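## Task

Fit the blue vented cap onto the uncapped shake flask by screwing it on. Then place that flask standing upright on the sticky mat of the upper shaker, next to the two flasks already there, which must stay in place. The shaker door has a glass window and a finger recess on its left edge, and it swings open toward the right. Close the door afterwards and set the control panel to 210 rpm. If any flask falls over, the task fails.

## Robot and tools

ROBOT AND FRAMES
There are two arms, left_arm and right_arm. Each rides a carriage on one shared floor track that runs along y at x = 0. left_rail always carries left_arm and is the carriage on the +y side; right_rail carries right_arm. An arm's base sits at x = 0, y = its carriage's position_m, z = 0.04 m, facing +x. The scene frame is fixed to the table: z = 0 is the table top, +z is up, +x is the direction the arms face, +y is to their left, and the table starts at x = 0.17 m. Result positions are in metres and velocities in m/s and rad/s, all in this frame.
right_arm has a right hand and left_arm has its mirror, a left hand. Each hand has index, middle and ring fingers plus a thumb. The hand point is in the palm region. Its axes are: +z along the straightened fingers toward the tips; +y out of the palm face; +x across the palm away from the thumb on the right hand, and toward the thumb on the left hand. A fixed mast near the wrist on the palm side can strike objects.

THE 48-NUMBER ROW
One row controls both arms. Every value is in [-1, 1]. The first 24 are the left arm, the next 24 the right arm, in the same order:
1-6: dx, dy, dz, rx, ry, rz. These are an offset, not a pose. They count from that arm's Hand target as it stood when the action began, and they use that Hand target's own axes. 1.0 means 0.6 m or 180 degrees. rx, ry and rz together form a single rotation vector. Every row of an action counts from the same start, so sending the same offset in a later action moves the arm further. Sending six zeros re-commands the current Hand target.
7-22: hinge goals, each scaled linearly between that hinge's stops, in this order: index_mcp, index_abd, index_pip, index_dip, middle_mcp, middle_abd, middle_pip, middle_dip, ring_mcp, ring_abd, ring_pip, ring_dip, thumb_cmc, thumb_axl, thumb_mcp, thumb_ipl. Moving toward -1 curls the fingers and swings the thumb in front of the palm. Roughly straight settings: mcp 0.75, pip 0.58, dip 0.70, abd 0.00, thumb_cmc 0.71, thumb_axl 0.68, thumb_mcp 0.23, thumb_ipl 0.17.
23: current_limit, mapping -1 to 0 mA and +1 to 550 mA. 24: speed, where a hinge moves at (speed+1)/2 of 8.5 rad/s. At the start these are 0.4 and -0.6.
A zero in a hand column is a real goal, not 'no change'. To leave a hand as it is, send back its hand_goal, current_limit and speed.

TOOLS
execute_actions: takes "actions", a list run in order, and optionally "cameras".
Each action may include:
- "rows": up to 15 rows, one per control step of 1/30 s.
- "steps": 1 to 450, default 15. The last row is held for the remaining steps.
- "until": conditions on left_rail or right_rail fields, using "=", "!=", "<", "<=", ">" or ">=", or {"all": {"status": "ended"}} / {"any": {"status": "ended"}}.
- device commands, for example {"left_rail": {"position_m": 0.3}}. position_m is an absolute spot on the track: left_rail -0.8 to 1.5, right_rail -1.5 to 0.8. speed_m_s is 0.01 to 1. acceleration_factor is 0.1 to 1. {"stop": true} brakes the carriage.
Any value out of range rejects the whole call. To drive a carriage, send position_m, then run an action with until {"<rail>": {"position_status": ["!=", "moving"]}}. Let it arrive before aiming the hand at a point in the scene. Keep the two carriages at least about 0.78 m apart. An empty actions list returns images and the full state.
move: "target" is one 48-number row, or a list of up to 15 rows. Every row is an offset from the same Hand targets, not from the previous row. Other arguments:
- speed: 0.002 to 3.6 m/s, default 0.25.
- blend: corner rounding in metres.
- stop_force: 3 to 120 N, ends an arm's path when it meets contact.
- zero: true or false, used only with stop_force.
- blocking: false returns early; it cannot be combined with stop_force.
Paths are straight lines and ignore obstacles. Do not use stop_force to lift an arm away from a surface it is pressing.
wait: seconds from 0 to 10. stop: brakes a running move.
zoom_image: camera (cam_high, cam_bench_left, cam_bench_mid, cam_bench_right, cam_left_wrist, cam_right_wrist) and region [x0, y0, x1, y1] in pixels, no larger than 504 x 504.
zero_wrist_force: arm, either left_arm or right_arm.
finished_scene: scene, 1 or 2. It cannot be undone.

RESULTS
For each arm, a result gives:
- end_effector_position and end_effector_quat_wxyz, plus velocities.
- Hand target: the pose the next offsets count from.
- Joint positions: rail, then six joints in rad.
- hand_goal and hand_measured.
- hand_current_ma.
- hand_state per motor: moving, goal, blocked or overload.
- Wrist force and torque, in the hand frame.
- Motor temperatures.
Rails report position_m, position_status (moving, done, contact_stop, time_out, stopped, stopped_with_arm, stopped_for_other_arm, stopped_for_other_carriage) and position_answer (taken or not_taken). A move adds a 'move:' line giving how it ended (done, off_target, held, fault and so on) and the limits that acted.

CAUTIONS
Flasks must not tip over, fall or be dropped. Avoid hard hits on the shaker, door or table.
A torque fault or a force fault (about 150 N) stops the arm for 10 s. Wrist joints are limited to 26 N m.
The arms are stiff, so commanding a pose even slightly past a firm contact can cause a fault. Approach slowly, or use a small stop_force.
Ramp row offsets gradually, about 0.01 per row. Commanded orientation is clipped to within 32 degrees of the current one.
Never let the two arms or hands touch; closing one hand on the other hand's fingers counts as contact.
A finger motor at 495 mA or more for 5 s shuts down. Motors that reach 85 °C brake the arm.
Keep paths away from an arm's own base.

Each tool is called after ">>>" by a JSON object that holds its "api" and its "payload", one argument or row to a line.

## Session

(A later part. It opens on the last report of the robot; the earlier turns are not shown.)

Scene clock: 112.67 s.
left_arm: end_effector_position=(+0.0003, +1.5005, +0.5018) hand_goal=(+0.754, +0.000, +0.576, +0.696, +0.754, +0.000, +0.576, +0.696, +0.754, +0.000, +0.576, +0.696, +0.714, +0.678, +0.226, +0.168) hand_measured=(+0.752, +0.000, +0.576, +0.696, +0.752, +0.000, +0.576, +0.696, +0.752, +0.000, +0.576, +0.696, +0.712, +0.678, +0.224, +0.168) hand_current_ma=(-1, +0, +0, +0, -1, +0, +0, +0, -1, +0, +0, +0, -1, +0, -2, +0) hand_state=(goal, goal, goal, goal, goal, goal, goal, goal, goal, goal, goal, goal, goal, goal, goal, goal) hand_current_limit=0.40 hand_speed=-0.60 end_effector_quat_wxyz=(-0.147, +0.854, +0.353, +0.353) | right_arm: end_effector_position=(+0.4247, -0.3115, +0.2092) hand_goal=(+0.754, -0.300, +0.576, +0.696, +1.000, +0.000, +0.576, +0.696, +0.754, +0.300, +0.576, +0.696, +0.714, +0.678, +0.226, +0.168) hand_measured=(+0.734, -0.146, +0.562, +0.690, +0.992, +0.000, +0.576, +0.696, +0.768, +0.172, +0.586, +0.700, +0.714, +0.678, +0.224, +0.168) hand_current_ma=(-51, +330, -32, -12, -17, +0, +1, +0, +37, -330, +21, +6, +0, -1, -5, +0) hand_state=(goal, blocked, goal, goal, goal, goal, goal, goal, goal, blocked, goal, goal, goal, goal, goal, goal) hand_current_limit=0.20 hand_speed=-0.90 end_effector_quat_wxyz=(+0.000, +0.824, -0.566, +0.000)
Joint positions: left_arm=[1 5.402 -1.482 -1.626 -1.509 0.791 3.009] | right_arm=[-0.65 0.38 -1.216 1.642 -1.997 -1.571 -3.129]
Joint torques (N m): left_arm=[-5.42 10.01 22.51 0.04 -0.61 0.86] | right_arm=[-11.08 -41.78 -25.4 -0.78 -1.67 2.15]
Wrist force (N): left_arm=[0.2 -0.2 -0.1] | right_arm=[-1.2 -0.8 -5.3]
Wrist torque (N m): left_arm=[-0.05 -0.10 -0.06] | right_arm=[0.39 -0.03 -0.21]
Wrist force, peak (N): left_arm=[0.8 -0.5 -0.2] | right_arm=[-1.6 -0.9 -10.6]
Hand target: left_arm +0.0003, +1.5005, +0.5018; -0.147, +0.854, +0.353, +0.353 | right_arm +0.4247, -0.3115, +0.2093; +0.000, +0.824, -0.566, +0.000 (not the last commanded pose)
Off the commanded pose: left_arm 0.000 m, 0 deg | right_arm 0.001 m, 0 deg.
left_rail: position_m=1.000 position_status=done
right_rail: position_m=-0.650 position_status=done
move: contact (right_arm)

>>> {"api": "execute_actions", "payload": {
  "actions": [],
  "cameras": ["cam_bench_mid","cam_right_wrist","cam_high"]
}}

>>> {"api": "zoom_image", "payload": {
  "camera": "cam_right_wrist",
  "region": [240, 80, 360, 200]
}}

>>> {"api": "zoom_image", "payload": {
  "camera": "cam_bench_mid",
  "region": [290, 230, 370, 310]
}}

>>> {"api": "zoom_image", "payload": {
  "camera": "cam_high",
  "region": [440, 90, 520, 170]
}}

Scene clock: 113.03 s.
left_arm: end_effector_position=(+0.0003, +1.5005, +0.5018) hand_goal=(+0.754, +0.000, +0.576, +0.696, +0.754, +0.000, +0.576, +0.696, +0.754, +0.000, +0.576, +0.696, +0.714, +0.678, +0.226, +0.168) hand_measured=(+0.752, +0.000, +0.576, +0.696, +0.752, +0.000, +0.576, +0.696, +0.752, +0.000, +0.576, +0.696, +0.712, +0.678, +0.224, +0.168) hand_current_ma=(-1, +0, +0, +0, -1, +0, +0, +0, -1, +0, +0, +0, -1, +0, -2, +0) hand_state=(goal, goal, goal, goal, goal, goal, goal, goal, goal, goal, goal, goal, goal, goal, goal, goal) hand_current_limit=0.40 hand_speed=-0.60 end_effector_quat_wxyz=(-0.147, +0.854, +0.353, +0.353) | right_arm: end_effector_position=(+0.4247, -0.3115, +0.2092) hand_goal=(+0.754, -0.300, +0.576, +0.696, +1.000, +0.000, +0.576, +0.696, +0.754, +0.300, +0.576, +0.696, +0.714, +0.678, +0.226, +0.168) hand_measured=(+0.734, -0.146, +0.562, +0.690, +0.992, +0.000, +0.576, +0.696, +0.768, +0.172, +0.586, +0.700, +0.714, +0.678, +0.224, +0.168) hand_current_ma=(-51, +330, -32, -12, -17, +0, +1, +0, +37, -330, +21, +6, +0, -1, -5, +0) hand_state=(goal, blocked, goal, goal, goal, goal, goal, goal, goal, blocked, goal, goal, goal, goal, goal, goal) hand_current_limit=0.20 hand_speed=-0.90 end_effector_quat_wxyz=(+0.000, +0.824, -0.566, +0.000)
Joint positions: left_arm=[1 5.402 -1.482 -1.626 -1.509 0.791 3.009] | right_arm=[-0.65 0.38 -1.216 1.642 -1.997 -1.571 -3.129]
Joint velocities: within noise
Joint torques (N m): left_arm=[-5.45 10.45 24.07 -0.01 -0.51 0.65] | right_arm=[-12.23 -41.36 -26.65 -0.88 -1.68 2.12]
Motor temperatures (°C): left_arm=[37 33 42 42 40 44] | right_arm=[35 41 33 51 36 35]
Wrist force (N): left_arm=[0.5 -0.3 -0.2] | right_arm=[-1.1 -0.6 -4.9]
Wrist torque (N m): left_arm=[-0.05 -0.14 -0.02] | right_arm=[0.41 -0.04 -0.21]
Wrist force, peak (N): left_arm=[0.5 -0.6 -0.1] | right_arm=[-1.4 -0.9 -5.6]
Hand target: left_arm +0.0003, +1.5005, +0.5018; -0.147, +0.854, +0.353, +0.353 | right_arm +0.4247, -0.3115, +0.2093; +0.000, +0.824, -0.566, +0.000 (not the last commanded pose)
Off the commanded pose: left_arm 0.000 m, 0 deg | right_arm 0.001 m, 0 deg.
left_rail: position_m=1.000 position_status=done
right_rail: position_m=-0.650 position_status=done
camera_calibration:
cam_right_wrist: T_world_to_cam=[[-0.884977, 0.465233, 0.01933, 0.54678], [0.343025, 0.623311, 0.702721, -0.142079], [0.314881, 0.628523, -0.711203, 0.34], [0, 0, 0, 1]] pos_world=[0.425565, -0.379519, 0.331081]
Images, in order (width x height): cam_high 672x504, cam_bench_mid 672x504, cam_right_wrist 672x504.

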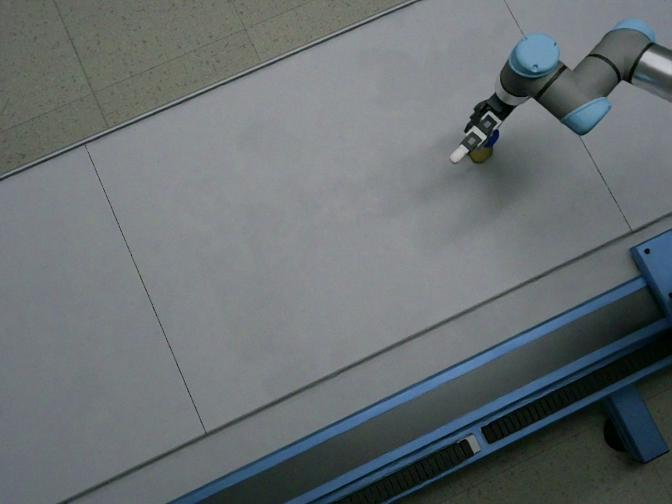

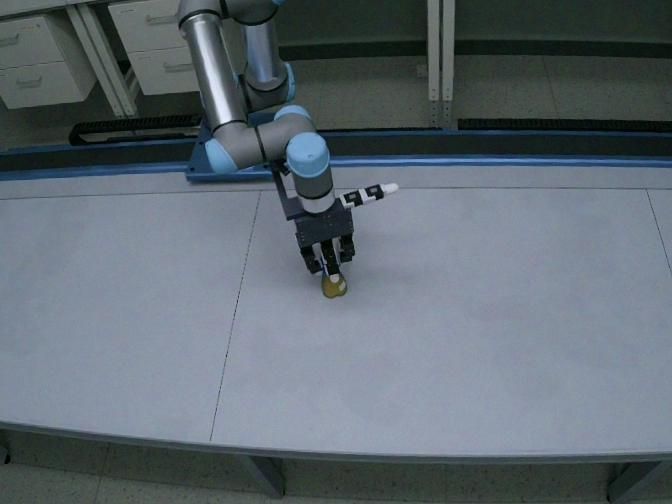

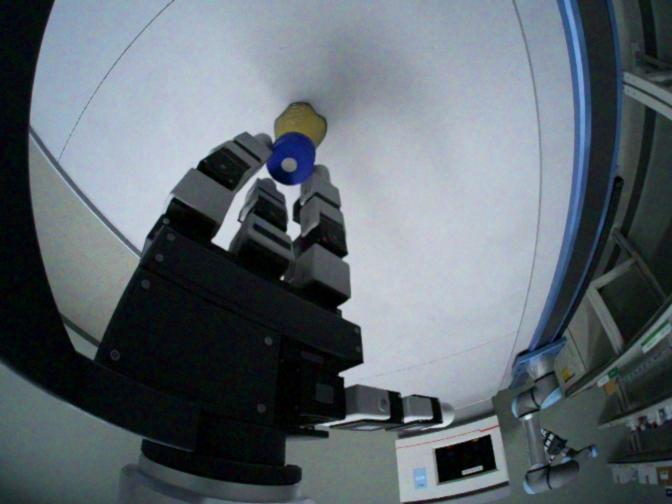

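Scaled by 4.200 from the camera's 672x504 image, which has a finer 960x720 frame.

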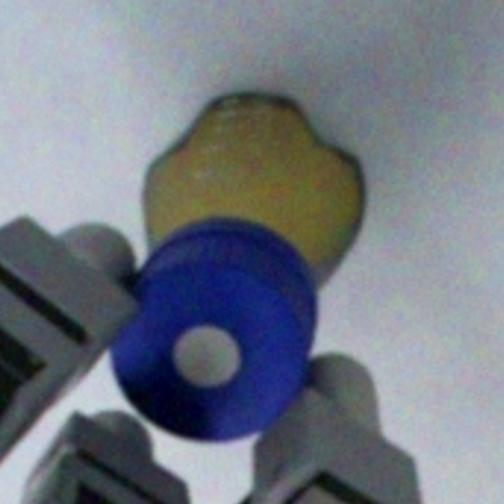

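Scaled by 6.300 from the camera's 672x504 image, which has a finer 960x720 frame.

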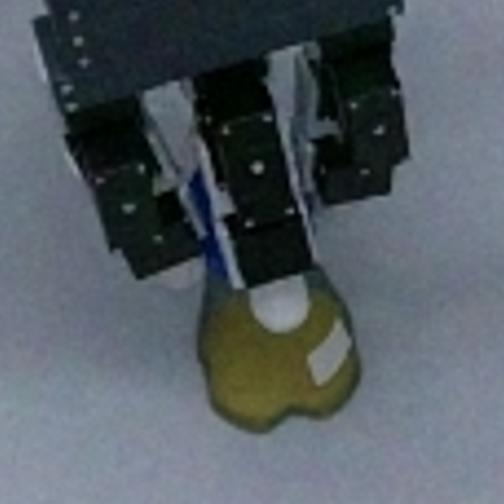

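Scaled by 6.300 from the camera's 672x504 image, which has a finer 960x720 frame.

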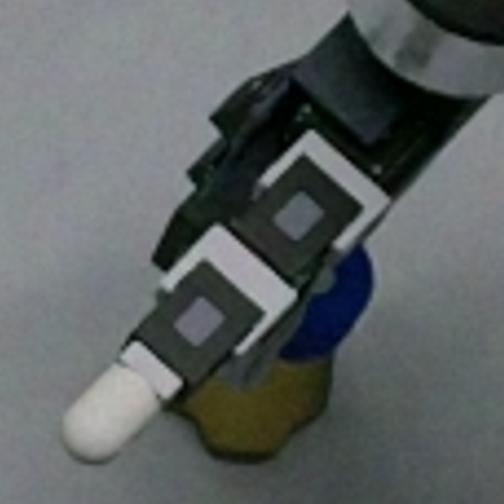

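>>> {"api": "execute_actions", "payload": {
  "actions": [
    {"rows":[[0,0,0,0,0,0,0.754,0,0.576,0.696,0.754,0,0.576,0.696,0.754,0,0.576,0.696,0.714,0.678,0.226,0.168,0.4,-0.6,0,0,0,0,0,0,0.754,-0.05,0.576,0.696,1.0,0,0.576,0.696,0.754,0.05,0.576,0.696,0.714,0.678,0.226,0.168,0.2,-0.9]],"steps":30},
    {"rows":[[0,0,0,0,0,0,0.754,0,0.576,0.696,0.754,0,0.576,0.696,0.754,0,0.576,0.696,0.714,0.678,0.226,0.168,0.4,-0.6,0,0,0,0,0,0,0.754,0.05,0.576,0.696,1.0,0,0.576,0.696,0.754,-0.05,0.576,0.696,0.714,0.678,0.226,0.168,0.2,-0.9]],"steps":20}
  ]
}}

>>> {"api": "move", "payload": {
  "target": [0,0,0,0,0,0,0.754,0,0.576,0.696,0.754,0,0.576,0.696,0.754,0,0.576,0.696,0.714,0.678,0.226,0.168,0.4,-0.6,0,0,-0.2,0,0,0,0.754,0.05,0.576,0.696,1.0,0,0.576,0.696,0.754,-0.05,0.576,0.696,0.714,0.678,0.226,0.168,0.2,-0.9],
  "speed": 0.1,
  "cameras": ["cam_bench_mid","cam_right_wrist","cam_high"]
}}

>>> {"api": "zoom_image", "payload": {
  "camera": "cam_bench_mid",
  "region": [290, 230, 370, 310]
}}

>>> {"api": "zoom_image", "payload": {
  "camera": "cam_right_wrist",
  "region": [240, 60, 400, 220]
}}

Scene clock: 119.60 s.
left_arm: end_effector_position=(+0.0003, +1.5005, +0.5018) hand_goal=(+0.754, +0.000, +0.576, +0.696, +0.754, +0.000, +0.576, +0.696, +0.754, +0.000, +0.576, +0.696, +0.714, +0.678, +0.226, +0.168) hand_measured=(+0.752, +0.000, +0.576, +0.696, +0.752, +0.000, +0.576, +0.696, +0.752, +0.000, +0.576, +0.696, +0.712, +0.678, +0.224, +0.168) hand_current_ma=(-1, +0, +0, +0, -1, +0, +0, +0, -1, +0, +0, +0, -1, +0, -2, +0) hand_state=(goal, goal, goal, goal, goal, goal, goal, goal, goal, goal, goal, goal, goal, goal, goal, goal) hand_current_limit=0.40 hand_speed=-0.60 end_effector_quat_wxyz=(-0.147, +0.854, +0.353, +0.353) | right_arm: end_effector_position=(+0.4247, -0.3115, +0.2093) hand_goal=(+0.754, +0.050, +0.576, +0.696, +1.000, +0.000, +0.576, +0.696, +0.754, -0.050, +0.576, +0.696, +0.714, +0.678, +0.226, +0.168) hand_measured=(+0.736, -0.110, +0.564, +0.690, +0.992, +0.000, +0.576, +0.696, +0.756, -0.046, +0.578, +0.698, +0.714, +0.678, +0.224, +0.168) hand_current_ma=(-46, -330, -26, -10, -17, +0, +1, +0, +2, +4, +4, +5, +0, -1, -5, +0) hand_state=(goal, blocked, goal, goal, goal, goal, goal, goal, goal, goal, goal, goal, goal, goal, goal, goal) hand_current_limit=0.20 hand_speed=-0.90 end_effector_quat_wxyz=(+0.000, +0.824, -0.566, +0.000)
Joint positions: left_arm=[1 5.402 -1.482 -1.626 -1.509 0.791 3.009] | right_arm=[-0.65 0.38 -1.216 1.642 -1.997 -1.571 -3.129]
Joint torques (N m): left_arm=[-5.24 10.81 22.91 -0.01 -0.61 0.64] | right_arm=[-12.28 -38.36 -24.19 -1.89 -1.43 2.17]
Wrist force (N): left_arm=[0.4 -0.1 -0.3] | right_arm=[0.3 -0.2 -8.3]
Wrist torque (N m): left_arm=[-0.02 -0.14 -0.03] | right_arm=[0.57 0.10 -0.11]
Wrist force, peak (N): left_arm=[0.7 -0.6 -0.3] | right_arm=[0.3 -0.1 -8.8]
Hand target: left_arm +0.0003, +1.5005, +0.5018; -0.147, +0.854, +0.353, +0.353 | right_arm +0.4247, -0.3115, +0.2093; +0.000, +0.824, -0.566, +0.000
Off the commanded pose: left_arm 0.000 m, 0 deg | right_arm 0.000 m, 0 deg.
left_rail: position_m=1.000 position_status=done
right_rail: position_m=-0.650 position_status=done

Scene clock: 121.30 s.
left_arm: end_effector_position=(+0.0003, +1.5005, +0.5018) hand_goal=(+0.754, +0.000, +0.576, +0.696, +0.754, +0.000, +0.576, +0.696, +0.754, +0.000, +0.576, +0.696, +0.714, +0.678, +0.226, +0.168) hand_measured=(+0.752, +0.000, +0.576, +0.696, +0.752, +0.000, +0.576, +0.696, +0.752, +0.000, +0.576, +0.696, +0.712, +0.678, +0.224, +0.168) hand_current_ma=(-1, +0, +0, +0, -1, +0, +0, +0, -1, +0, +0, +0, -1, +0, -2, +0) hand_state=(goal, goal, goal, goal, goal, goal, goal, goal, goal, goal, goal, goal, goal, goal, goal, goal) hand_current_limit=0.40 hand_speed=-0.60 end_effector_quat_wxyz=(-0.147, +0.854, +0.353, +0.353) | right_arm: end_effector_position=(+0.4247, -0.3115, +0.3292) hand_goal=(+0.754, +0.050, +0.576, +0.696, +1.000, +0.000, +0.576, +0.696, +0.754, -0.050, +0.576, +0.696, +0.714, +0.678, +0.226, +0.168) hand_measured=(+0.750, +0.046, +0.572, +0.694, +0.992, +0.000, +0.576, +0.696, +0.756, -0.046, +0.578, +0.698, +0.714, +0.678, +0.224, +0.168) hand_current_ma=(-9, -6, -6, -5, -17, +0, +1, +0, +1, +4, +4, +5, +0, -1, -5, +0) hand_state=(goal, goal, goal, goal, goal, goal, goal, goal, goal, goal, goal, goal, goal, goal, goal, goal) hand_current_limit=0.20 hand_speed=-0.90 end_effector_quat_wxyz=(+0.000, +0.824, -0.566, +0.000)
Joint positions: left_arm=[1 5.402 -1.482 -1.626 -1.509 0.791 3.009] | right_arm=[-0.65 0.38 -1.294 1.428 -1.705 -1.571 -3.129]
Joint torques (N m): left_arm=[-5.85 9.54 23.03 0.09 -0.59 0.69] | right_arm=[-12.68 -42.91 -28.03 -1.16 -1.23 -0.08]
Wrist force (N): left_arm=[0.4 -0.3 0.1] | right_arm=[-0.5 0.3 -0.3]
Wrist torque (N m): left_arm=[-0.09 -0.12 -0.03] | right_arm=[0.05 0.09 -0.15]
Wrist force, peak (N): left_arm=[0.5 -0.5 -0.4] | right_arm=[0.5 0.5 -8.5]
Hand target: left_arm +0.0003, +1.5005, +0.5018; -0.147, +0.854, +0.353, +0.353 | right_arm +0.4247, -0.3115, +0.3293; +0.000, +0.824, -0.566, +0.000
Off the commanded pose: left_arm 0.000 m, 0 deg | right_arm 0.000 m, 0 deg.
left_rail: position_m=1.000 position_status=done
right_rail: position_m=-0.650 position_status=done
move: done
camera_calibration:
cam_right_wrist: T_world_to_cam=[[-0.884978, 0.465232, 0.0193316, 0.54446], [0.343003, 0.623267, 0.702771, -0.226435], [0.314903, 0.628567, -0.711153, 0.425329], [0, 0, 0, 1]] pos_world=[0.425565, -0.379519, 0.451081]
Images, in order (width x height): cam_high 672x504, cam_bench_mid 672x504, cam_right_wrist 672x504.

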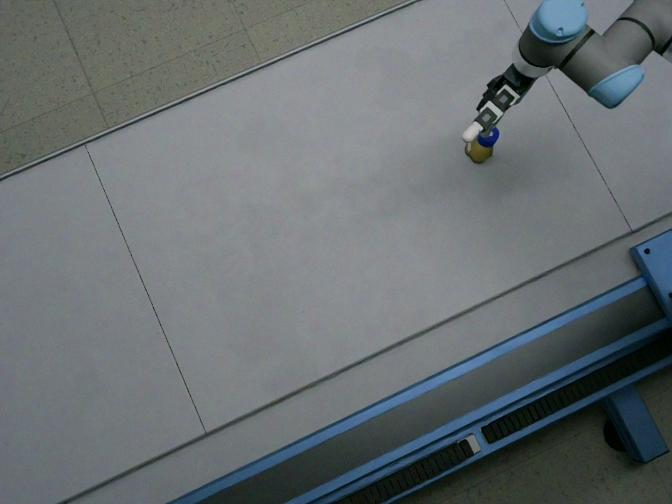

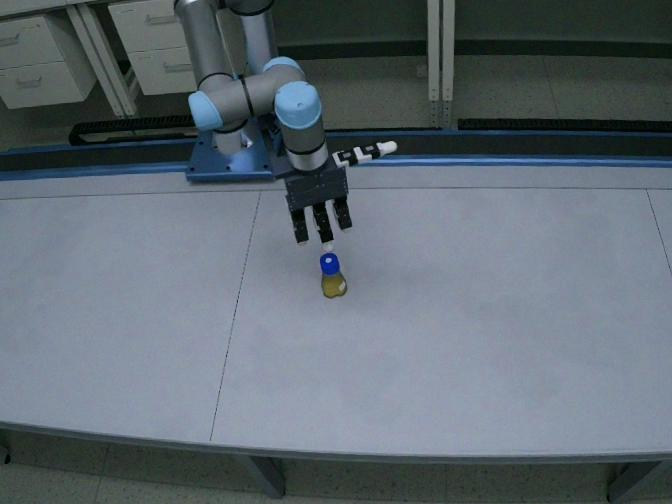

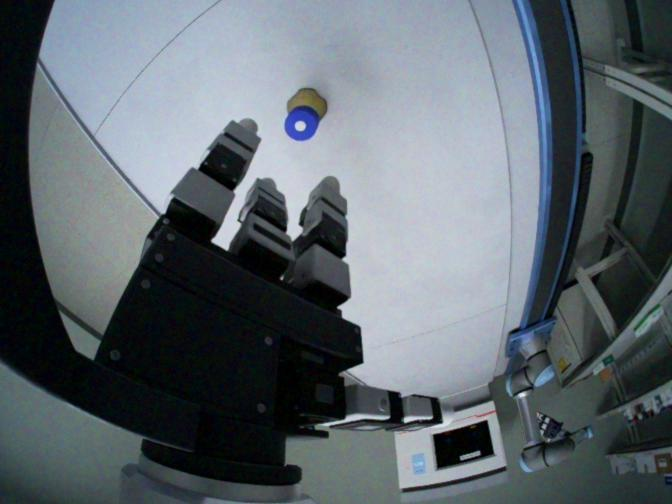

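Scaled by 6.300 from the camera's 672x504 image, which has a finer 960x720 frame.

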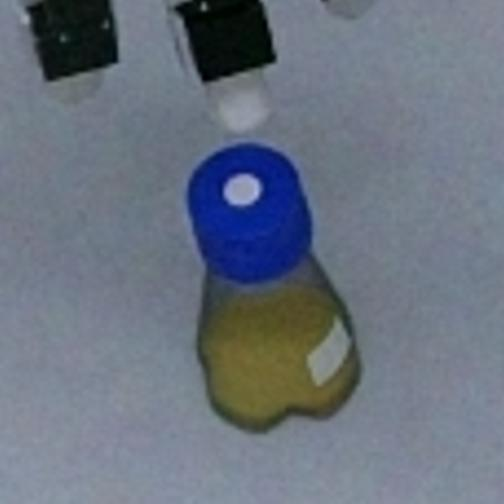

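Scaled by 3.150 from the camera's 672x504 image, which has a finer 960x720 frame.

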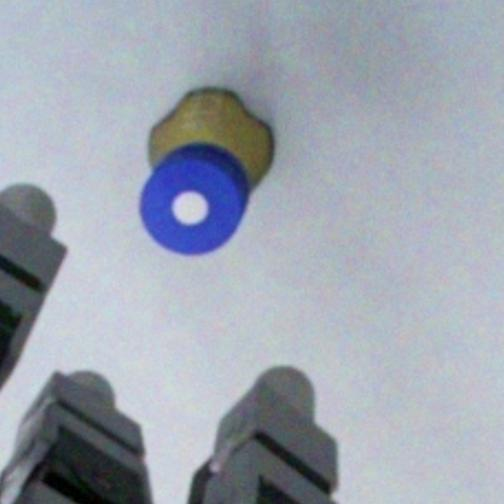

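>>> {"api": "move", "payload": {
  "target": [0.368,0.471,0.132,0.1768,0,-0.1768,0.754,0,0.576,0.696,0.754,0,0.576,0.696,0.754,0,0.576,0.696,0.714,0.678,0.226,0.168,0.4,-0.6,0,0,0,0,0,0,0.754,0.05,0.576,0.696,1.0,0,0.576,0.696,0.754,-0.05,0.576,0.696,0.714,0.678,0.226,0.168,0.2,-0.9],
  "speed": 0.35
}}

>>> {"api": "move", "payload": {
  "target": [-0.845,0.153,-0.489,-0.195,-0.195,0.472,0.754,0,0.576,0.696,0.754,0,0.576,0.696,0.754,0,0.576,0.696,0.714,0.678,0.226,0.168,0.4,-0.6,0,0,0,0,0,0,0.754,0.05,0.576,0.696,1.0,0,0.576,0.696,0.754,-0.05,0.576,0.696,0.714,0.678,0.226,0.168,0.2,-0.9],
  "speed": 0.35
}}

Scene clock: 126.37 s.
left_arm: end_effector_position=(+0.3503, +1.4502, +0.6012) hand_goal=(+0.754, +0.000, +0.576, +0.696, +0.754, +0.000, +0.576, +0.696, +0.754, +0.000, +0.576, +0.696, +0.714, +0.678, +0.226, +0.168) hand_measured=(+0.752, +0.000, +0.576, +0.696, +0.752, +0.000, +0.576, +0.696, +0.752, +0.000, +0.576, +0.696, +0.712, +0.678, +0.224, +0.168) hand_current_ma=(-1, +0, +0, +0, -1, +0, +0, +0, -1, +0, +0, +0, -1, +0, -2, +0) hand_state=(goal, goal, goal, goal, goal, goal, goal, goal, goal, goal, goal, goal, goal, goal, goal, goal) hand_current_limit=0.40 hand_speed=-0.60 end_effector_quat_wxyz=(-0.271, +0.654, +0.653, +0.270) | right_arm: end_effector_position=(+0.4247, -0.3115, +0.3293) hand_goal=(+0.754, +0.050, +0.576, +0.696, +1.000, +0.000, +0.576, +0.696, +0.754, -0.050, +0.576, +0.696, +0.714, +0.678, +0.226, +0.168) hand_measured=(+0.750, +0.046, +0.572, +0.694, +0.992, +0.000, +0.576, +0.696, +0.756, -0.046, +0.578, +0.698, +0.714, +0.678, +0.224, +0.168) hand_current_ma=(-9, -6, -6, -5, -17, +0, +1, +0, +1, +4, +4, +5, +0, -1, -5, +0) hand_state=(goal, goal, goal, goal, goal, goal, goal, goal, goal, goal, goal, goal, goal, goal, goal, goal) hand_current_limit=0.20 hand_speed=-0.90 end_effector_quat_wxyz=(+0.000, +0.824, -0.566, +0.000)
Joint positions: left_arm=[1 4.297 -1.323 -1.65 -0.998 1.861 1.271] | right_arm=[-0.65 0.38 -1.294 1.428 -1.705 -1.571 -3.129]
Joint torques (N m): left_arm=[-4.14 2.49 29.47 0.08 1.56 -1.59] | right_arm=[-13.49 -43.1 -29.92 -0.98 -1.3 -1.83]
Wrist force (N): left_arm=[0.4 0.3 0.2] | right_arm=[0.0 0.1 -0.2]
Wrist torque (N m): left_arm=[-0.02 -0.09 0.06] | right_arm=[0.02 0.02 -0.12]
Wrist force, peak (N): left_arm=[0.1 2.5 -0.6] | right_arm=[-0.7 0.3 0.2]
Hand target: left_arm +0.3503, +1.4502, +0.6012; -0.271, +0.654, +0.653, +0.270 | right_arm +0.4247, -0.3115, +0.3293; +0.000, +0.824, -0.566, +0.000
Off the commanded pose: left_arm 0.000 m, 0 deg | right_arm 0.000 m, 0 deg.
left_rail: position_m=1.000 position_status=done
right_rail: position_m=-0.650 position_status=done
move: done

Scene clock: 129.40 s.
left_arm: end_effector_position=(+0.4411, +0.8842, +0.4498) hand_goal=(+0.754, +0.000, +0.576, +0.696, +0.754, +0.000, +0.576, +0.696, +0.754, +0.000, +0.576, +0.696, +0.714, +0.678, +0.226, +0.168) hand_measured=(+0.752, +0.000, +0.576, +0.696, +0.752, +0.000, +0.576, +0.696, +0.752, +0.000, +0.576, +0.696, +0.712, +0.678, +0.224, +0.168) hand_current_ma=(-1, +0, +0, +0, -1, +0, +0, +0, -1, +0, +0, +0, -1, +0, -2, +0) hand_state=(goal, goal, goal, goal, goal, goal, goal, goal, goal, goal, goal, goal, goal, goal, goal, goal) hand_current_limit=0.40 hand_speed=-0.60 end_effector_quat_wxyz=(-0.001, +1.000, -0.001, -0.001) | right_arm: end_effector_position=(+0.4247, -0.3115, +0.3293) hand_goal=(+0.754, +0.050, +0.576, +0.696, +1.000, +0.000, +0.576, +0.696, +0.754, -0.050, +0.576, +0.696, +0.714, +0.678, +0.226, +0.168) hand_measured=(+0.750, +0.046, +0.572, +0.694, +0.992, +0.000, +0.576, +0.696, +0.756, -0.046, +0.578, +0.698, +0.714, +0.678, +0.224, +0.168) hand_current_ma=(-9, -6, -6, -5, -17, +0, +1, +0, +1, +4, +4, +5, +0, -1, -5, +0) hand_state=(goal, goal, goal, goal, goal, goal, goal, goal, goal, goal, goal, goal, goal, goal, goal, goal) hand_current_limit=0.20 hand_speed=-0.90 end_effector_quat_wxyz=(+0.000, +0.824, -0.566, +0.000)
Joint positions: left_arm=[1 3.39 -1.361 -1.623 -1.73 1.573 1.82] | right_arm=[-0.65 0.38 -1.294 1.428 -1.705 -1.571 -3.129]
Joint torques (N m): left_arm=[-7.05 5.39 26.39 -0.39 -1.24 1.11] | right_arm=[-12.42 -40.73 -29.27 -1.02 -1.43 -1.77]
Wrist force (N): left_arm=[0.0 -0.2 0.1] | right_arm=[-0.2 0.1 -0.1]
Wrist torque (N m): left_arm=[-0.05 -0.01 -0.09] | right_arm=[0.01 0.05 -0.14]
Wrist force, peak (N): left_arm=[0.7 1.4 0.5] | right_arm=[-0.6 0.0 0.2]
Hand target: left_arm +0.4412, +0.8842, +0.4498; -0.001, +1.000, -0.001, -0.001 | right_arm +0.4247, -0.3115, +0.3293; +0.000, +0.824, -0.566, +0.000
Off the commanded pose: left_arm 0.000 m, 0 deg | right_arm 0.000 m, 0 deg.
left_rail: position_m=1.000 position_status=done
right_rail: position_m=-0.650 position_status=done
move: done

>>> {"api": "move", "payload": {
  "target": [
    [0,0.395,-0.113,-0.25,0,0,0.754,0,0.576,0.696,0.754,0,0.576,0.696,0.754,0,0.576,0.696,0.714,0.678,0.226,0.168,0.4,-0.6,0,0,0,0,0,0,0.754,0.05,0.576,0.696,1.0,0,0.576,0.696,0.754,-0.05,0.576,0.696,0.714,0.678,0.226,0.168,0.2,-0.9],
    [0,0.407,-0.427,-0.5,0,0,0.754,0,0.576,0.696,0.754,0,0.576,0.696,0.754,0,0.576,0.696,0.714,0.678,0.226,0.168,0.4,-0.6,0,0,0,0,0,0,0.754,0.05,0.576,0.696,1.0,0,0.576,0.696,0.754,-0.05,0.576,0.696,0.714,0.678,0.226,0.168,0.2,-0.9],
    [0,0.193,-0.655,-0.75,0,0,0.754,0,0.576,0.696,0.754,0,0.576,0.696,0.754,0,0.576,0.696,0.714,0.678,0.226,0.168,0.4,-0.6,0,0,0,0,0,0,0.754,0.05,0.576,0.696,1.0,0,0.576,0.696,0.754,-0.05,0.576,0.696,0.714,0.678,0.226,0.168,0.2,-0.9]
  ],
  "speed": 0.3,
  "blend": 0.03,
  "cameras": ["cam_bench_left"]
}}

Scene clock: 134.70 s.
left_arm: end_effector_position=(+0.4419, +0.7676, +0.8426) hand_goal=(+0.754, +0.000, +0.576, +0.696, +0.754, +0.000, +0.576, +0.696, +0.754, +0.000, +0.576, +0.696, +0.714, +0.678, +0.226, +0.168) hand_measured=(+0.762, +0.000, +0.576, +0.696, +0.762, +0.000, +0.576, +0.696, +0.762, +0.000, +0.576, +0.696, +0.722, +0.678, +0.226, +0.168) hand_current_ma=(+11, +0, +0, +0, +9, +0, +0, +0, +10, +0, +0, +0, +8, +0, +0, +0) hand_state=(goal, goal, goal, goal, goal, goal, goal, goal, goal, goal, goal, goal, goal, goal, goal, goal) hand_current_limit=0.40 hand_speed=-0.60 end_effector_quat_wxyz=(+0.923, +0.384, +0.001, -0.001) | right_arm: end_effector_position=(+0.4247, -0.3115, +0.3293) hand_goal=(+0.754, +0.050, +0.576, +0.696, +1.000, +0.000, +0.576, +0.696, +0.754, -0.050, +0.576, +0.696, +0.714, +0.678, +0.226, +0.168) hand_measured=(+0.750, +0.046, +0.572, +0.694, +0.992, +0.000, +0.576, +0.696, +0.756, -0.046, +0.578, +0.698, +0.714, +0.678, +0.224, +0.168) hand_current_ma=(-9, -6, -6, -5, -17, +0, +1, +0, +1, +4, +4, +5, +0, -1, -5, +0) hand_state=(goal, goal, goal, goal, goal, goal, goal, goal, goal, goal, goal, goal, goal, goal, goal, goal) hand_current_limit=0.20 hand_speed=-0.90 end_effector_quat_wxyz=(+0.000, +0.824, -0.566, +0.000)
Joint positions: left_arm=[1 3.15 -1.395 -1.75 -1.56 -0.783 1.557] | right_arm=[-0.65 0.38 -1.294 1.428 -1.705 -1.571 -3.129]
Joint torques (N m): left_arm=[-4.95 6.82 26.24 -0.31 -2.42 1.72] | right_arm=[-13.18 -38.81 -29.92 -0.99 -1.59 -1.87]
Wrist force (N): left_arm=[0.1 0.8 0.3] | right_arm=[-0.1 0.2 0.0]
Wrist torque (N m): left_arm=[0.00 -0.35 0.14] | right_arm=[0.01 0.04 -0.13]
Wrist force, peak (N): left_arm=[0.1 1.5 0.2] | right_arm=[-0.4 -0.5 -0.3]
Hand target: left_arm +0.4419, +0.7676, +0.8426; +0.923, +0.384, +0.001, -0.001 | right_arm +0.4247, -0.3115, +0.3293; +0.000, +0.824, -0.566, +0.000
Off the commanded pose: left_arm 0.000 m, 0 deg | right_arm 0.000 m, 0 deg.
left_rail: position_m=1.000 position_status=done
right_rail: position_m=-0.650 position_status=done
move: done
Images, in order (width x height): cam_bench_left 672x504.

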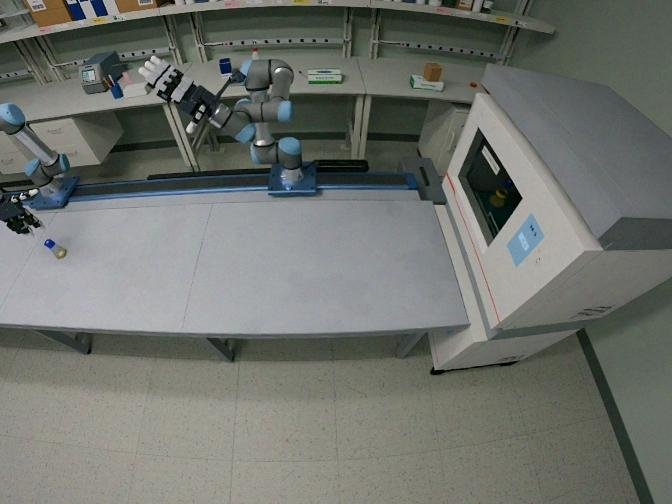

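>>> {"api": "move", "payload": {
  "target": [0.335,-0.430,-0.430,0,0.3536,-0.3536,0.754,0,0.576,0.696,0.754,0,0.576,0.696,0.754,0,0.576,0.696,0.714,0.678,0.226,0.168,0.4,-0.6,0,0,0,0,0,0,0.754,0.05,0.576,0.696,1.0,0,0.576,0.696,0.754,-0.05,0.576,0.696,0.714,0.678,0.226,0.168,0.2,-0.9],
  "speed": 0.3,
  "cameras": ["cam_bench_left","cam_left_wrist"]
}}

Scene clock: 138.67 s.
left_arm: end_effector_position=(+0.6420, +0.7680, +0.4773) hand_goal=(+0.754, +0.000, +0.576, +0.696, +0.754, +0.000, +0.576, +0.696, +0.754, +0.000, +0.576, +0.696, +0.714, +0.678, +0.226, +0.168) hand_measured=(+0.756, +0.002, +0.576, +0.696, +0.756, +0.002, +0.576, +0.696, +0.756, +0.002, +0.576, +0.696, +0.716, +0.678, +0.226, +0.168) hand_current_ma=(+2, +1, +0, +0, +2, +1, +0, +0, +2, +1, +0, +0, +2, +0, +1, +0) hand_state=(goal, goal, goal, goal, goal, goal, goal, goal, goal, goal, goal, goal, goal, goal, goal, goal) hand_current_limit=0.40 hand_speed=-0.60 end_effector_quat_wxyz=(+0.652, +0.271, +0.654, -0.271) | right_arm: end_effector_position=(+0.4247, -0.3115, +0.3293) hand_goal=(+0.754, +0.050, +0.576, +0.696, +1.000, +0.000, +0.576, +0.696, +0.754, -0.050, +0.576, +0.696, +0.714, +0.678, +0.226, +0.168) hand_measured=(+0.750, +0.046, +0.572, +0.694, +0.992, +0.000, +0.576, +0.696, +0.756, -0.046, +0.578, +0.698, +0.714, +0.678, +0.224, +0.168) hand_current_ma=(-9, -6, -6, -5, -17, +0, +1, +0, +1, +4, +4, +5, +0, -1, -5, +0) hand_state=(goal, goal, goal, goal, goal, goal, goal, goal, goal, goal, goal, goal, goal, goal, goal, goal) hand_current_limit=0.20 hand_speed=-0.90 end_effector_quat_wxyz=(+0.000, +0.824, -0.566, +0.000)
Joint positions: left_arm=[1 3.151 -1.636 -1.572 -3.079 -0.775 1.574] | right_arm=[-0.65 0.38 -1.294 1.428 -1.705 -1.571 -3.129]
Joint torques (N m): left_arm=[-5.61 16.39 25.97 -1.43 -1.23 1.8] | right_arm=[-13.09 -37.48 -28.86 -1.05 -1.4 -1.67]
Wrist force (N): left_arm=[-0.5 0.4 0.1] | right_arm=[-0.2 0.0 -0.2]
Wrist torque (N m): left_arm=[-0.05 -0.15 -0.14] | right_arm=[0.02 0.06 -0.14]
Wrist force, peak (N): left_arm=[-0.6 1.3 0.8] | right_arm=[-0.1 -0.4 -0.6]
Hand target: left_arm +0.6421, +0.7680, +0.4772; +0.652, +0.271, +0.654, -0.271 | right_arm +0.4247, -0.3115, +0.3293; +0.000, +0.824, -0.566, +0.000
Off the commanded pose: left_arm 0.000 m, 0 deg | right_arm 0.000 m, 0 deg.
left_rail: position_m=1.000 position_status=done
right_rail: position_m=-0.650 position_status=done
move: done
camera_calibration:
cam_left_wrist: T_world_to_cam=[[-0.452876, -0.413418, 0.789929, 0.197929], [-0.888492, 0.135671, -0.438379, 0.631568], [0.0740633, -0.900377, -0.42876, 0.969211], [0, 0, 0, 1]] pos_world=[0.578997, 0.868798, 0.536076]
Images, in order (width x height): cam_bench_left 672x504, cam_left_wrist 672x504.

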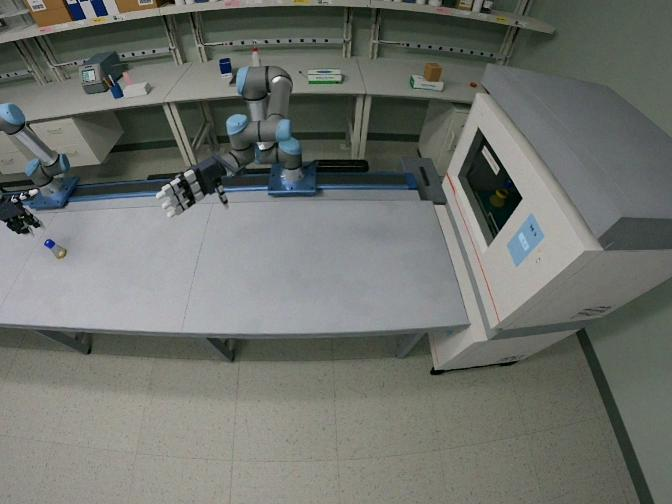

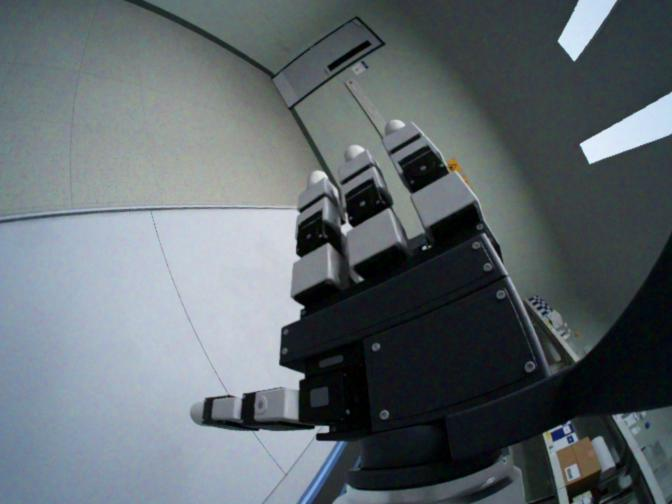

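>>> {"api": "execute_actions", "payload": {
  "actions": [
    {"rows":[[0,0,0,0,0,0,0.754,0,0.576,0.696,0.754,0,0.576,0.696,1.0,0,0.576,0.696,-0.714,0.678,0.258,-0.319,0.4,-0.6,0,0,0,0,0,0,0.754,0.05,0.576,0.696,0.754,0,-1,-1,0.754,-0.05,0.576,0.696,0.714,0.678,0.226,0.168,0.2,-0.8]],"steps":15,"left_rail":{"position_m":0.2,"acceleration_factor":0.7}},
    {"steps":300,"until":{"left_rail":{"position_status":["!=","moving"]}}}
  ],
  "cameras": ["cam_bench_mid","cam_left_wrist","cam_right_wrist"]
}}

Scene clock: 144.47 s.
left_arm: end_effector_position=(+0.6420, +0.1958, +0.4773) hand_goal=(+0.754, +0.000, +0.576, +0.696, +0.754, +0.000, +0.576, +0.696, +1.000, +0.000, +0.576, +0.696, -0.714, +0.678, +0.258, -0.318) hand_measured=(+0.756, +0.002, +0.576, +0.696, +0.756, +0.002, +0.576, +0.696, +0.998, +0.002, +0.576, +0.696, -0.692, +0.678, +0.256, -0.316) hand_current_ma=(+2, +1, +0, +0, +2, +1, +0, +0, -1, +1, +0, +0, +36, +0, -1, +2) hand_state=(goal, goal, goal, goal, goal, goal, goal, goal, goal, goal, goal, goal, blocked, goal, goal, goal) hand_current_limit=0.40 hand_speed=-0.60 end_effector_quat_wxyz=(+0.652, +0.271, +0.654, -0.271) | right_arm: end_effector_position=(+0.4247, -0.3115, +0.3293) hand_goal=(+0.754, +0.050, +0.576, +0.696, +0.754, +0.000, -1.000, -1.000, +0.754, -0.050, +0.576, +0.696, +0.714, +0.678, +0.226, +0.168) hand_measured=(+0.750, +0.046, +0.572, +0.694, +0.756, +0.000, -0.906, -0.780, +0.756, -0.046, +0.578, +0.698, +0.714, +0.678, +0.224, +0.168) hand_current_ma=(-9, -6, -6, -5, +3, +0, +330, +330, +1, +4, +4, +5, +0, -1, -5, +0) hand_state=(goal, goal, goal, goal, goal, goal, blocked, blocked, goal, goal, goal, goal, goal, goal, goal, goal) hand_current_limit=0.20 hand_speed=-0.80 end_effector_quat_wxyz=(+0.000, +0.824, -0.566, +0.000)
Joint positions: left_arm=[0.428 3.151 -1.636 -1.572 -3.079 -0.775 1.574] | right_arm=[-0.65 0.38 -1.294 1.428 -1.705 -1.571 -3.129]
Joint torques (N m): left_arm=[8.87 16.95 23.2 -0.94 1.02 1.54] | right_arm=[-12.4 -35.52 -29.07 -1.52 -1.46 -1.57]
Wrist force (N): left_arm=[-0.5 0.1 -0.1] | right_arm=[-0.1 -0.4 -0.2]
Wrist torque (N m): left_arm=[-0.06 -0.16 -0.17] | right_arm=[-0.01 0.04 -0.13]
Wrist force, peak (N): left_arm=[-0.4 -2.2 1.4] | right_arm=[-0.5 -0.2 -0.6]
Hand target: left_arm +0.6421, +0.1958, +0.4772; +0.652, +0.271, +0.654, -0.271 | right_arm +0.4247, -0.3115, +0.3293; +0.000, +0.824, -0.566, +0.000
Off the commanded pose: left_arm 0.000 m, 0 deg | right_arm 0.000 m, 0 deg.
left_rail: position_m=0.428 position_status=stopped_for_other_arm position_answer=taken
right_rail: position_m=-0.650 position_status=done
camera_calibration:
cam_left_wrist: T_world_to_cam=[[-0.452917, -0.413371, 0.789931, -0.0386614], [-0.88848, 0.135767, -0.438374, 0.709174], [0.0739645, -0.900384, -0.428763, 0.453986], [0, 0, 0, 1]] pos_world=[0.578997, 0.296498, 0.536076]
cam_right_wrist: T_world_to_cam=[[-0.884978, 0.465232, 0.0193316, 0.54446], [0.343003, 0.623267, 0.702771, -0.226435], [0.314903, 0.628567, -0.711153, 0.425329], [0, 0, 0, 1]] pos_world=[0.425565, -0.379519, 0.451081]
Images, in order (width x height): cam_bench_mid 672x504, cam_left_wrist 672x504, cam_right_wrist 672x504.

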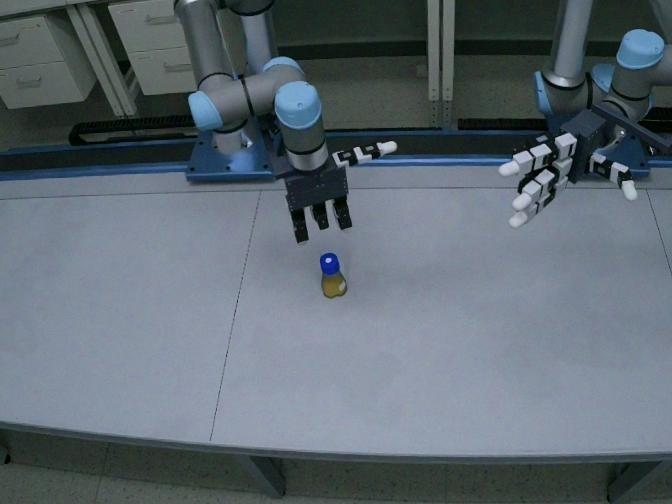

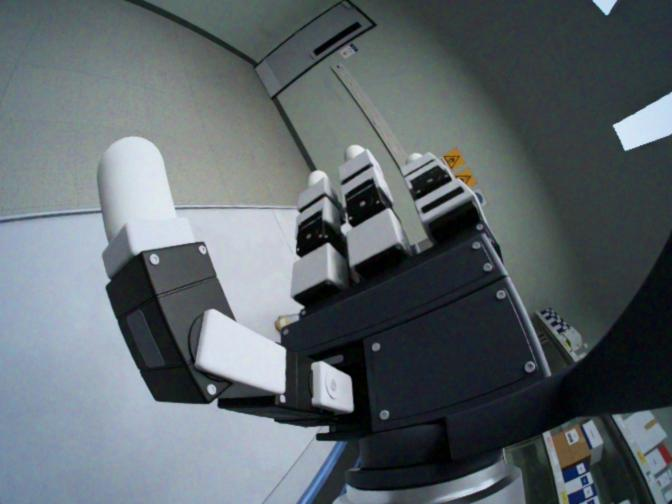

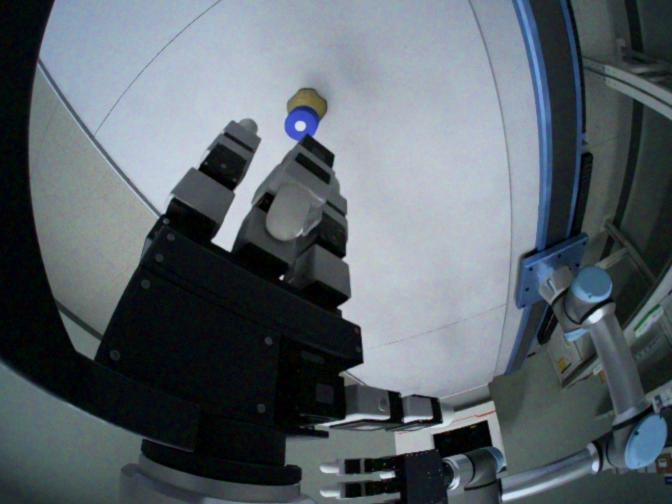

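>>> {"api": "move", "payload": {
  "target": [0,0,0,0,0,0,0.754,0,0.576,0.696,0.754,0,0.576,0.696,1.0,0,0.576,0.696,-0.714,0.678,0.258,-0.319,0.4,-0.6,0.233,0.0895,-0.2,0,0,0,0.754,0.05,0.576,0.696,1.0,0,0.576,0.696,0.754,-0.05,0.576,0.696,-0.571,0.678,-0.674,0.059,0.2,-0.7],
  "speed": 0.25
}}

>>> {"api": "execute_actions", "payload": {
  "actions": [
    {"left_rail":{"position_m":0.2},"steps":300,"until":{"left_rail":{"position_status":["!=","moving"]}}}
  ],
  "cameras": ["cam_bench_mid","cam_left_wrist","cam_right_wrist"]
}}

Scene clock: 148.80 s.
left_arm: end_effector_position=(+0.6421, +0.1958, +0.4773) hand_goal=(+0.754, +0.000, +0.576, +0.696, +0.754, +0.000, +0.576, +0.696, +1.000, +0.000, +0.576, +0.696, -0.714, +0.678, +0.258, -0.318) hand_measured=(+0.756, +0.002, +0.576, +0.696, +0.756, +0.002, +0.576, +0.696, +0.998, +0.002, +0.576, +0.696, -0.692, +0.678, +0.256, -0.316) hand_current_ma=(+2, +1, +0, +0, +2, +1, +0, +0, -1, +1, +0, +0, +36, +0, -1, +2) hand_state=(goal, goal, goal, goal, goal, goal, goal, goal, goal, goal, goal, goal, blocked, goal, goal, goal) hand_current_limit=0.40 hand_speed=-0.60 end_effector_quat_wxyz=(+0.652, +0.271, +0.654, -0.271) | right_arm: end_effector_position=(+0.4247, -0.4613, +0.4492) hand_goal=(+0.754, +0.050, +0.576, +0.696, +1.000, +0.000, +0.576, +0.696, +0.754, -0.050, +0.576, +0.696, -0.570, +0.678, -0.674, +0.060) hand_measured=(+0.750, +0.046, +0.572, +0.694, +0.996, +0.000, +0.570, +0.692, +0.754, -0.048, +0.578, +0.698, -0.568, +0.678, -0.672, +0.062) hand_current_ma=(-8, -5, -6, -5, -8, +0, -9, -5, +1, +3, +4, +5, +4, -1, +3, +2) hand_state=(goal, goal, goal, goal, goal, goal, goal, goal, goal, goal, goal, goal, goal, goal, goal, goal) hand_current_limit=0.20 hand_speed=-0.70 end_effector_quat_wxyz=(+0.000, +0.824, -0.566, +0.000)
Joint positions: left_arm=[0.428 3.151 -1.636 -1.572 -3.079 -0.775 1.574] | right_arm=[-0.65 0.124 -1.466 1.328 -1.433 -1.571 -3.385]
Joint torques (N m): left_arm=[9.63 17.29 16.39 0.13 1.14 1.27] | right_arm=[-13.79 -36.41 -29.53 -0.91 1.85 -2.13]
Wrist force (N): left_arm=[-0.2 0.0 0.2] | right_arm=[-0.6 0.1 -0.2]
Wrist torque (N m): left_arm=[-0.11 -0.18 -0.15] | right_arm=[0.07 0.05 0.02]
Wrist force, peak (N): left_arm=[-0.6 0.0 0.5] | right_arm=[0.9 0.4 -1.4]
Hand target: left_arm +0.6421, +0.1958, +0.4772; +0.652, +0.271, +0.654, -0.271 | right_arm +0.4247, -0.4613, +0.4493; +0.000, +0.824, -0.566, +0.000
Off the commanded pose: left_arm 0.000 m, 0 deg | right_arm 0.000 m, 0 deg.
left_rail: position_m=0.428 position_status=stopped_for_other_arm position_answer=taken
right_rail: position_m=-0.650 position_status=done
move: done

Scene clock: 150.17 s.
left_arm: end_effector_position=(+0.6421, +0.0283, +0.4772) hand_goal=(+0.754, +0.000, +0.576, +0.696, +0.754, +0.000, +0.576, +0.696, +1.000, +0.000, +0.576, +0.696, -0.714, +0.678, +0.258, -0.318) hand_measured=(+0.756, +0.002, +0.576, +0.696, +0.756, +0.002, +0.576, +0.696, +0.998, +0.002, +0.576, +0.696, -0.692, +0.678, +0.256, -0.316) hand_current_ma=(+2, +1, +0, +0, +2, +1, +0, +0, -1, +1, +0, +0, +36, +0, -1, +2) hand_state=(goal, goal, goal, goal, goal, goal, goal, goal, goal, goal, goal, goal, blocked, goal, goal, goal) hand_current_limit=0.40 hand_speed=-0.60 end_effector_quat_wxyz=(+0.652, +0.271, +0.654, -0.271) | right_arm: end_effector_position=(+0.4247, -0.4612, +0.4493) hand_goal=(+0.754, +0.050, +0.576, +0.696, +1.000, +0.000, +0.576, +0.696, +0.754, -0.050, +0.576, +0.696, -0.570, +0.678, -0.674, +0.060) hand_measured=(+0.750, +0.046, +0.572, +0.694, +0.996, +0.000, +0.570, +0.692, +0.754, -0.048, +0.578, +0.698, -0.568, +0.678, -0.672, +0.062) hand_current_ma=(-8, -5, -6, -5, -8, +0, -9, -5, +1, +3, +4, +5, +4, -1, +3, +2) hand_state=(goal, goal, goal, goal, goal, goal, goal, goal, goal, goal, goal, goal, goal, goal, goal, goal) hand_current_limit=0.20 hand_speed=-0.70 end_effector_quat_wxyz=(+0.000, +0.824, -0.566, +0.000)
Joint positions: left_arm=[0.26 3.151 -1.636 -1.572 -3.079 -0.775 1.574] | right_arm=[-0.65 0.124 -1.466 1.328 -1.433 -1.571 -3.385]
Joint torques (N m): left_arm=[3.76 19.78 15.38 0.45 0.88 1.36] | right_arm=[-15.22 -36.37 -29.76 -0.91 2 -1.77]
Wrist force (N): left_arm=[-0.2 0.2 0.1] | right_arm=[-0.2 -0.3 -0.5]
Wrist torque (N m): left_arm=[-0.07 -0.19 -0.16] | right_arm=[0.05 0.00 0.04]
Wrist force, peak (N): left_arm=[-0.4 -1.8 1.5] | right_arm=[-0.3 -0.2 -0.8]
Hand target: left_arm +0.6421, +0.0283, +0.4772; +0.652, +0.271, +0.654, -0.271 | right_arm +0.4247, -0.4612, +0.4493; +0.000, +0.824, -0.566, +0.000
Off the commanded pose: left_arm 0.000 m, 0 deg | right_arm 0.000 m, 0 deg.
left_rail: position_m=0.260 position_status=stopped_for_other_arm position_answer=taken
right_rail: position_m=-0.650 position_status=done
camera_calibration:
cam_left_wrist: T_world_to_cam=[[-0.452881, -0.413377, 0.789948, -0.107889], [-0.888498, 0.135751, -0.438342, 0.731897], [0.0739638, -0.900384, -0.428764, 0.303262], [0, 0, 0, 1]] pos_world=[0.578997, 0.129098, 0.536076]
cam_right_wrist: T_world_to_cam=[[-0.884978, 0.465232, 0.0193316, 0.611785], [0.343003, 0.623267, 0.702771, -0.217464], [0.314903, 0.628567, -0.711153, 0.604764], [0, 0, 0, 1]] pos_world=[0.425565, -0.529219, 0.571081]
Images, in order (width x height): cam_bench_mid 672x504, cam_left_wrist 672x504, cam_right_wrist 672x504.

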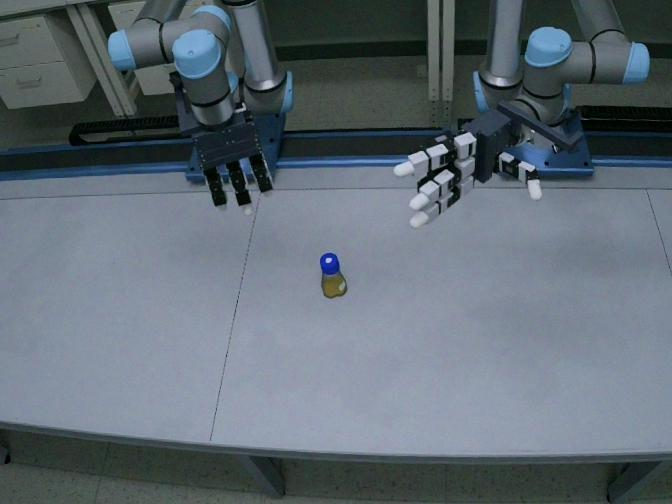

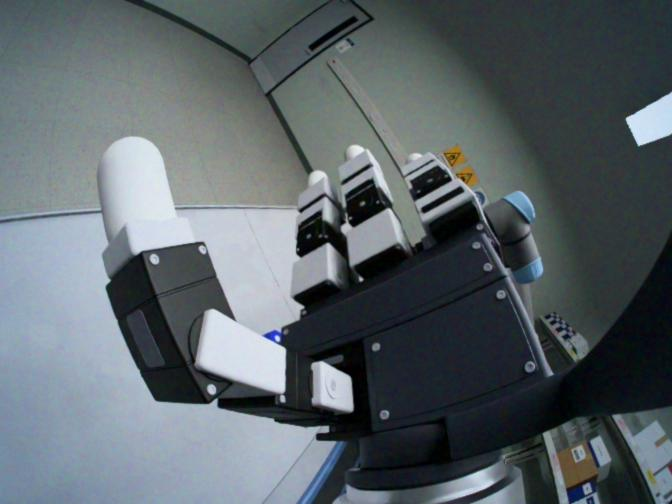

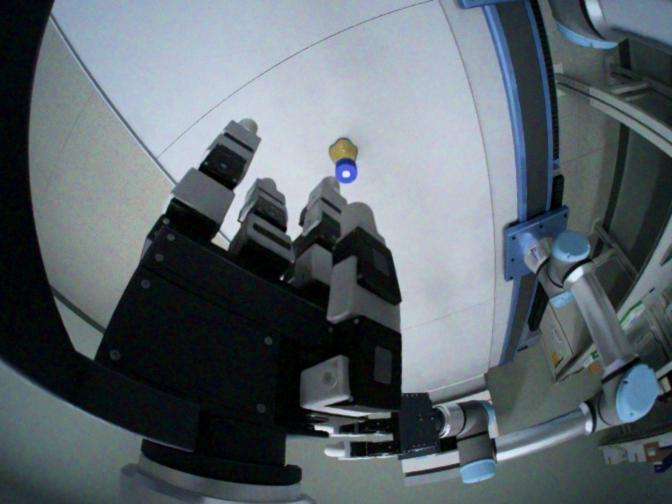

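>>> {"api": "move", "payload": {
  "target": [0.378,-0.561,-0.0165,0,0,0,0.754,0,0.576,0.696,0.754,0,0.576,0.696,1.0,0,0.576,0.696,-0.714,0.678,0.258,-0.319,0.4,-0.6,0,0,0,0,0,0,0.754,0.05,0.576,0.696,1.0,0,0.576,0.696,0.754,-0.05,0.576,0.696,-0.571,0.678,-0.674,0.059,0.2,-0.7],
  "speed": 0.2,
  "cameras": ["cam_bench_mid","cam_left_wrist","cam_high"]
}}

Scene clock: 153.70 s.
left_arm: end_effector_position=(+0.3962, -0.2019, +0.2506) hand_goal=(+0.754, +0.000, +0.576, +0.696, +0.754, +0.000, +0.576, +0.696, +1.000, +0.000, +0.576, +0.696, -0.714, +0.678, +0.258, -0.318) hand_measured=(+0.756, +0.002, +0.576, +0.696, +0.756, +0.002, +0.576, +0.696, +0.998, +0.002, +0.576, +0.696, -0.692, +0.678, +0.256, -0.316) hand_current_ma=(+1, +1, +0, +0, +1, +1, +0, +0, -1, +1, +0, +0, +35, +0, -1, +2) hand_state=(goal, goal, goal, goal, goal, goal, goal, goal, goal, goal, goal, goal, blocked, goal, goal, goal) hand_current_limit=0.40 hand_speed=-0.60 end_effector_quat_wxyz=(+0.652, +0.271, +0.654, -0.271) | right_arm: end_effector_position=(+0.4247, -0.4612, +0.4493) hand_goal=(+0.754, +0.050, +0.576, +0.696, +1.000, +0.000, +0.576, +0.696, +0.754, -0.050, +0.576, +0.696, -0.570, +0.678, -0.674, +0.060) hand_measured=(+0.750, +0.046, +0.572, +0.694, +0.996, +0.000, +0.570, +0.692, +0.754, -0.048, +0.578, +0.698, -0.568, +0.678, -0.672, +0.062) hand_current_ma=(-8, -5, -6, -5, -8, +0, -9, -5, +1, +3, +4, +5, +4, -1, +3, +2) hand_state=(goal, goal, goal, goal, goal, goal, goal, goal, goal, goal, goal, goal, goal, goal, goal, goal) hand_current_limit=0.20 hand_speed=-0.70 end_effector_quat_wxyz=(+0.000, +0.824, -0.566, +0.000)
Joint positions: left_arm=[0.26 2.361 -1.743 -2.082 -2.462 -1.564 1.57] | right_arm=[-0.65 0.124 -1.466 1.328 -1.433 -1.571 -3.385]
Joint torques (N m): left_arm=[-4.85 16.48 22.8 4.63 -0.93 1.79] | right_arm=[-13.67 -35.56 -29.51 -0.85 1.97 -1.98]
Wrist force (N): left_arm=[-0.3 0.2 0.2] | right_arm=[-0.4 -0.1 -0.3]
Wrist torque (N m): left_arm=[-0.09 -0.15 -0.13] | right_arm=[0.05 0.02 0.03]
Wrist force, peak (N): left_arm=[-1.1 1.2 0.2] | right_arm=[-0.3 0.0 -0.9]
Hand target: left_arm +0.3962, -0.2019, +0.2506; +0.652, +0.271, +0.654, -0.271 | right_arm +0.4247, -0.4612, +0.4493; +0.000, +0.824, -0.566, +0.000
Off the commanded pose: left_arm 0.000 m, 0 deg | right_arm 0.000 m, 0 deg.
left_rail: position_m=0.260 position_status=stopped_for_other_arm position_answer=taken
right_rail: position_m=-0.650 position_status=done
move: done
camera_calibration:
cam_left_wrist: T_world_to_cam=[[-0.45281, -0.413388, 0.789983, -0.135362], [-0.888534, 0.13572, -0.438278, 0.445385], [0.0739625, -0.900384, -0.428764, 0.0168841], [0, 0, 0, 1]] pos_world=[0.333197, -0.101202, 0.309376]
Images, in order (width x height): cam_high 672x504, cam_bench_mid 672x504, cam_left_wrist 672x504.

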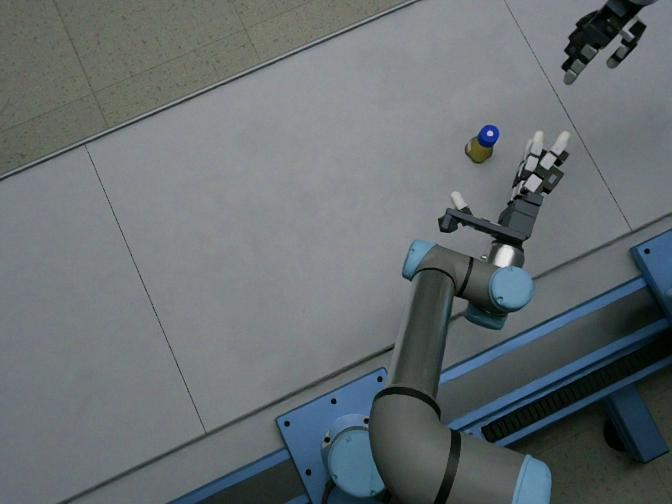

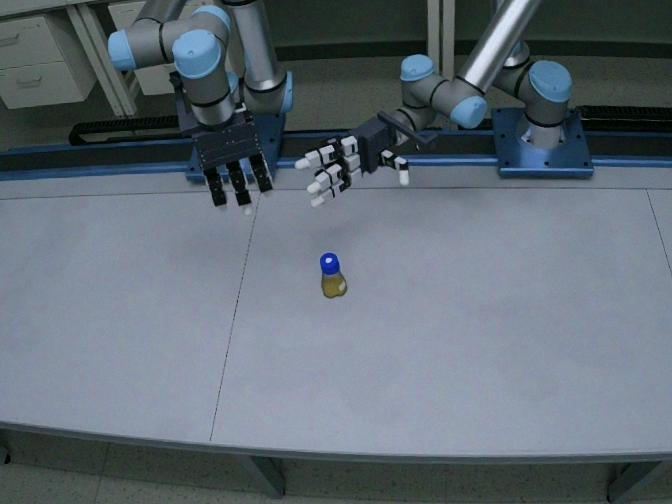

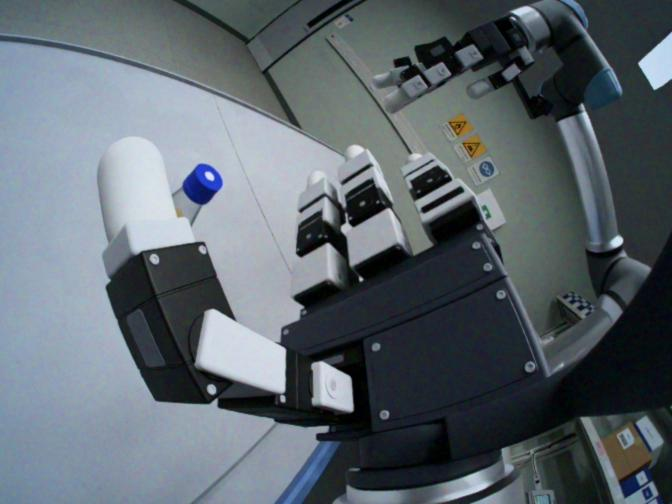

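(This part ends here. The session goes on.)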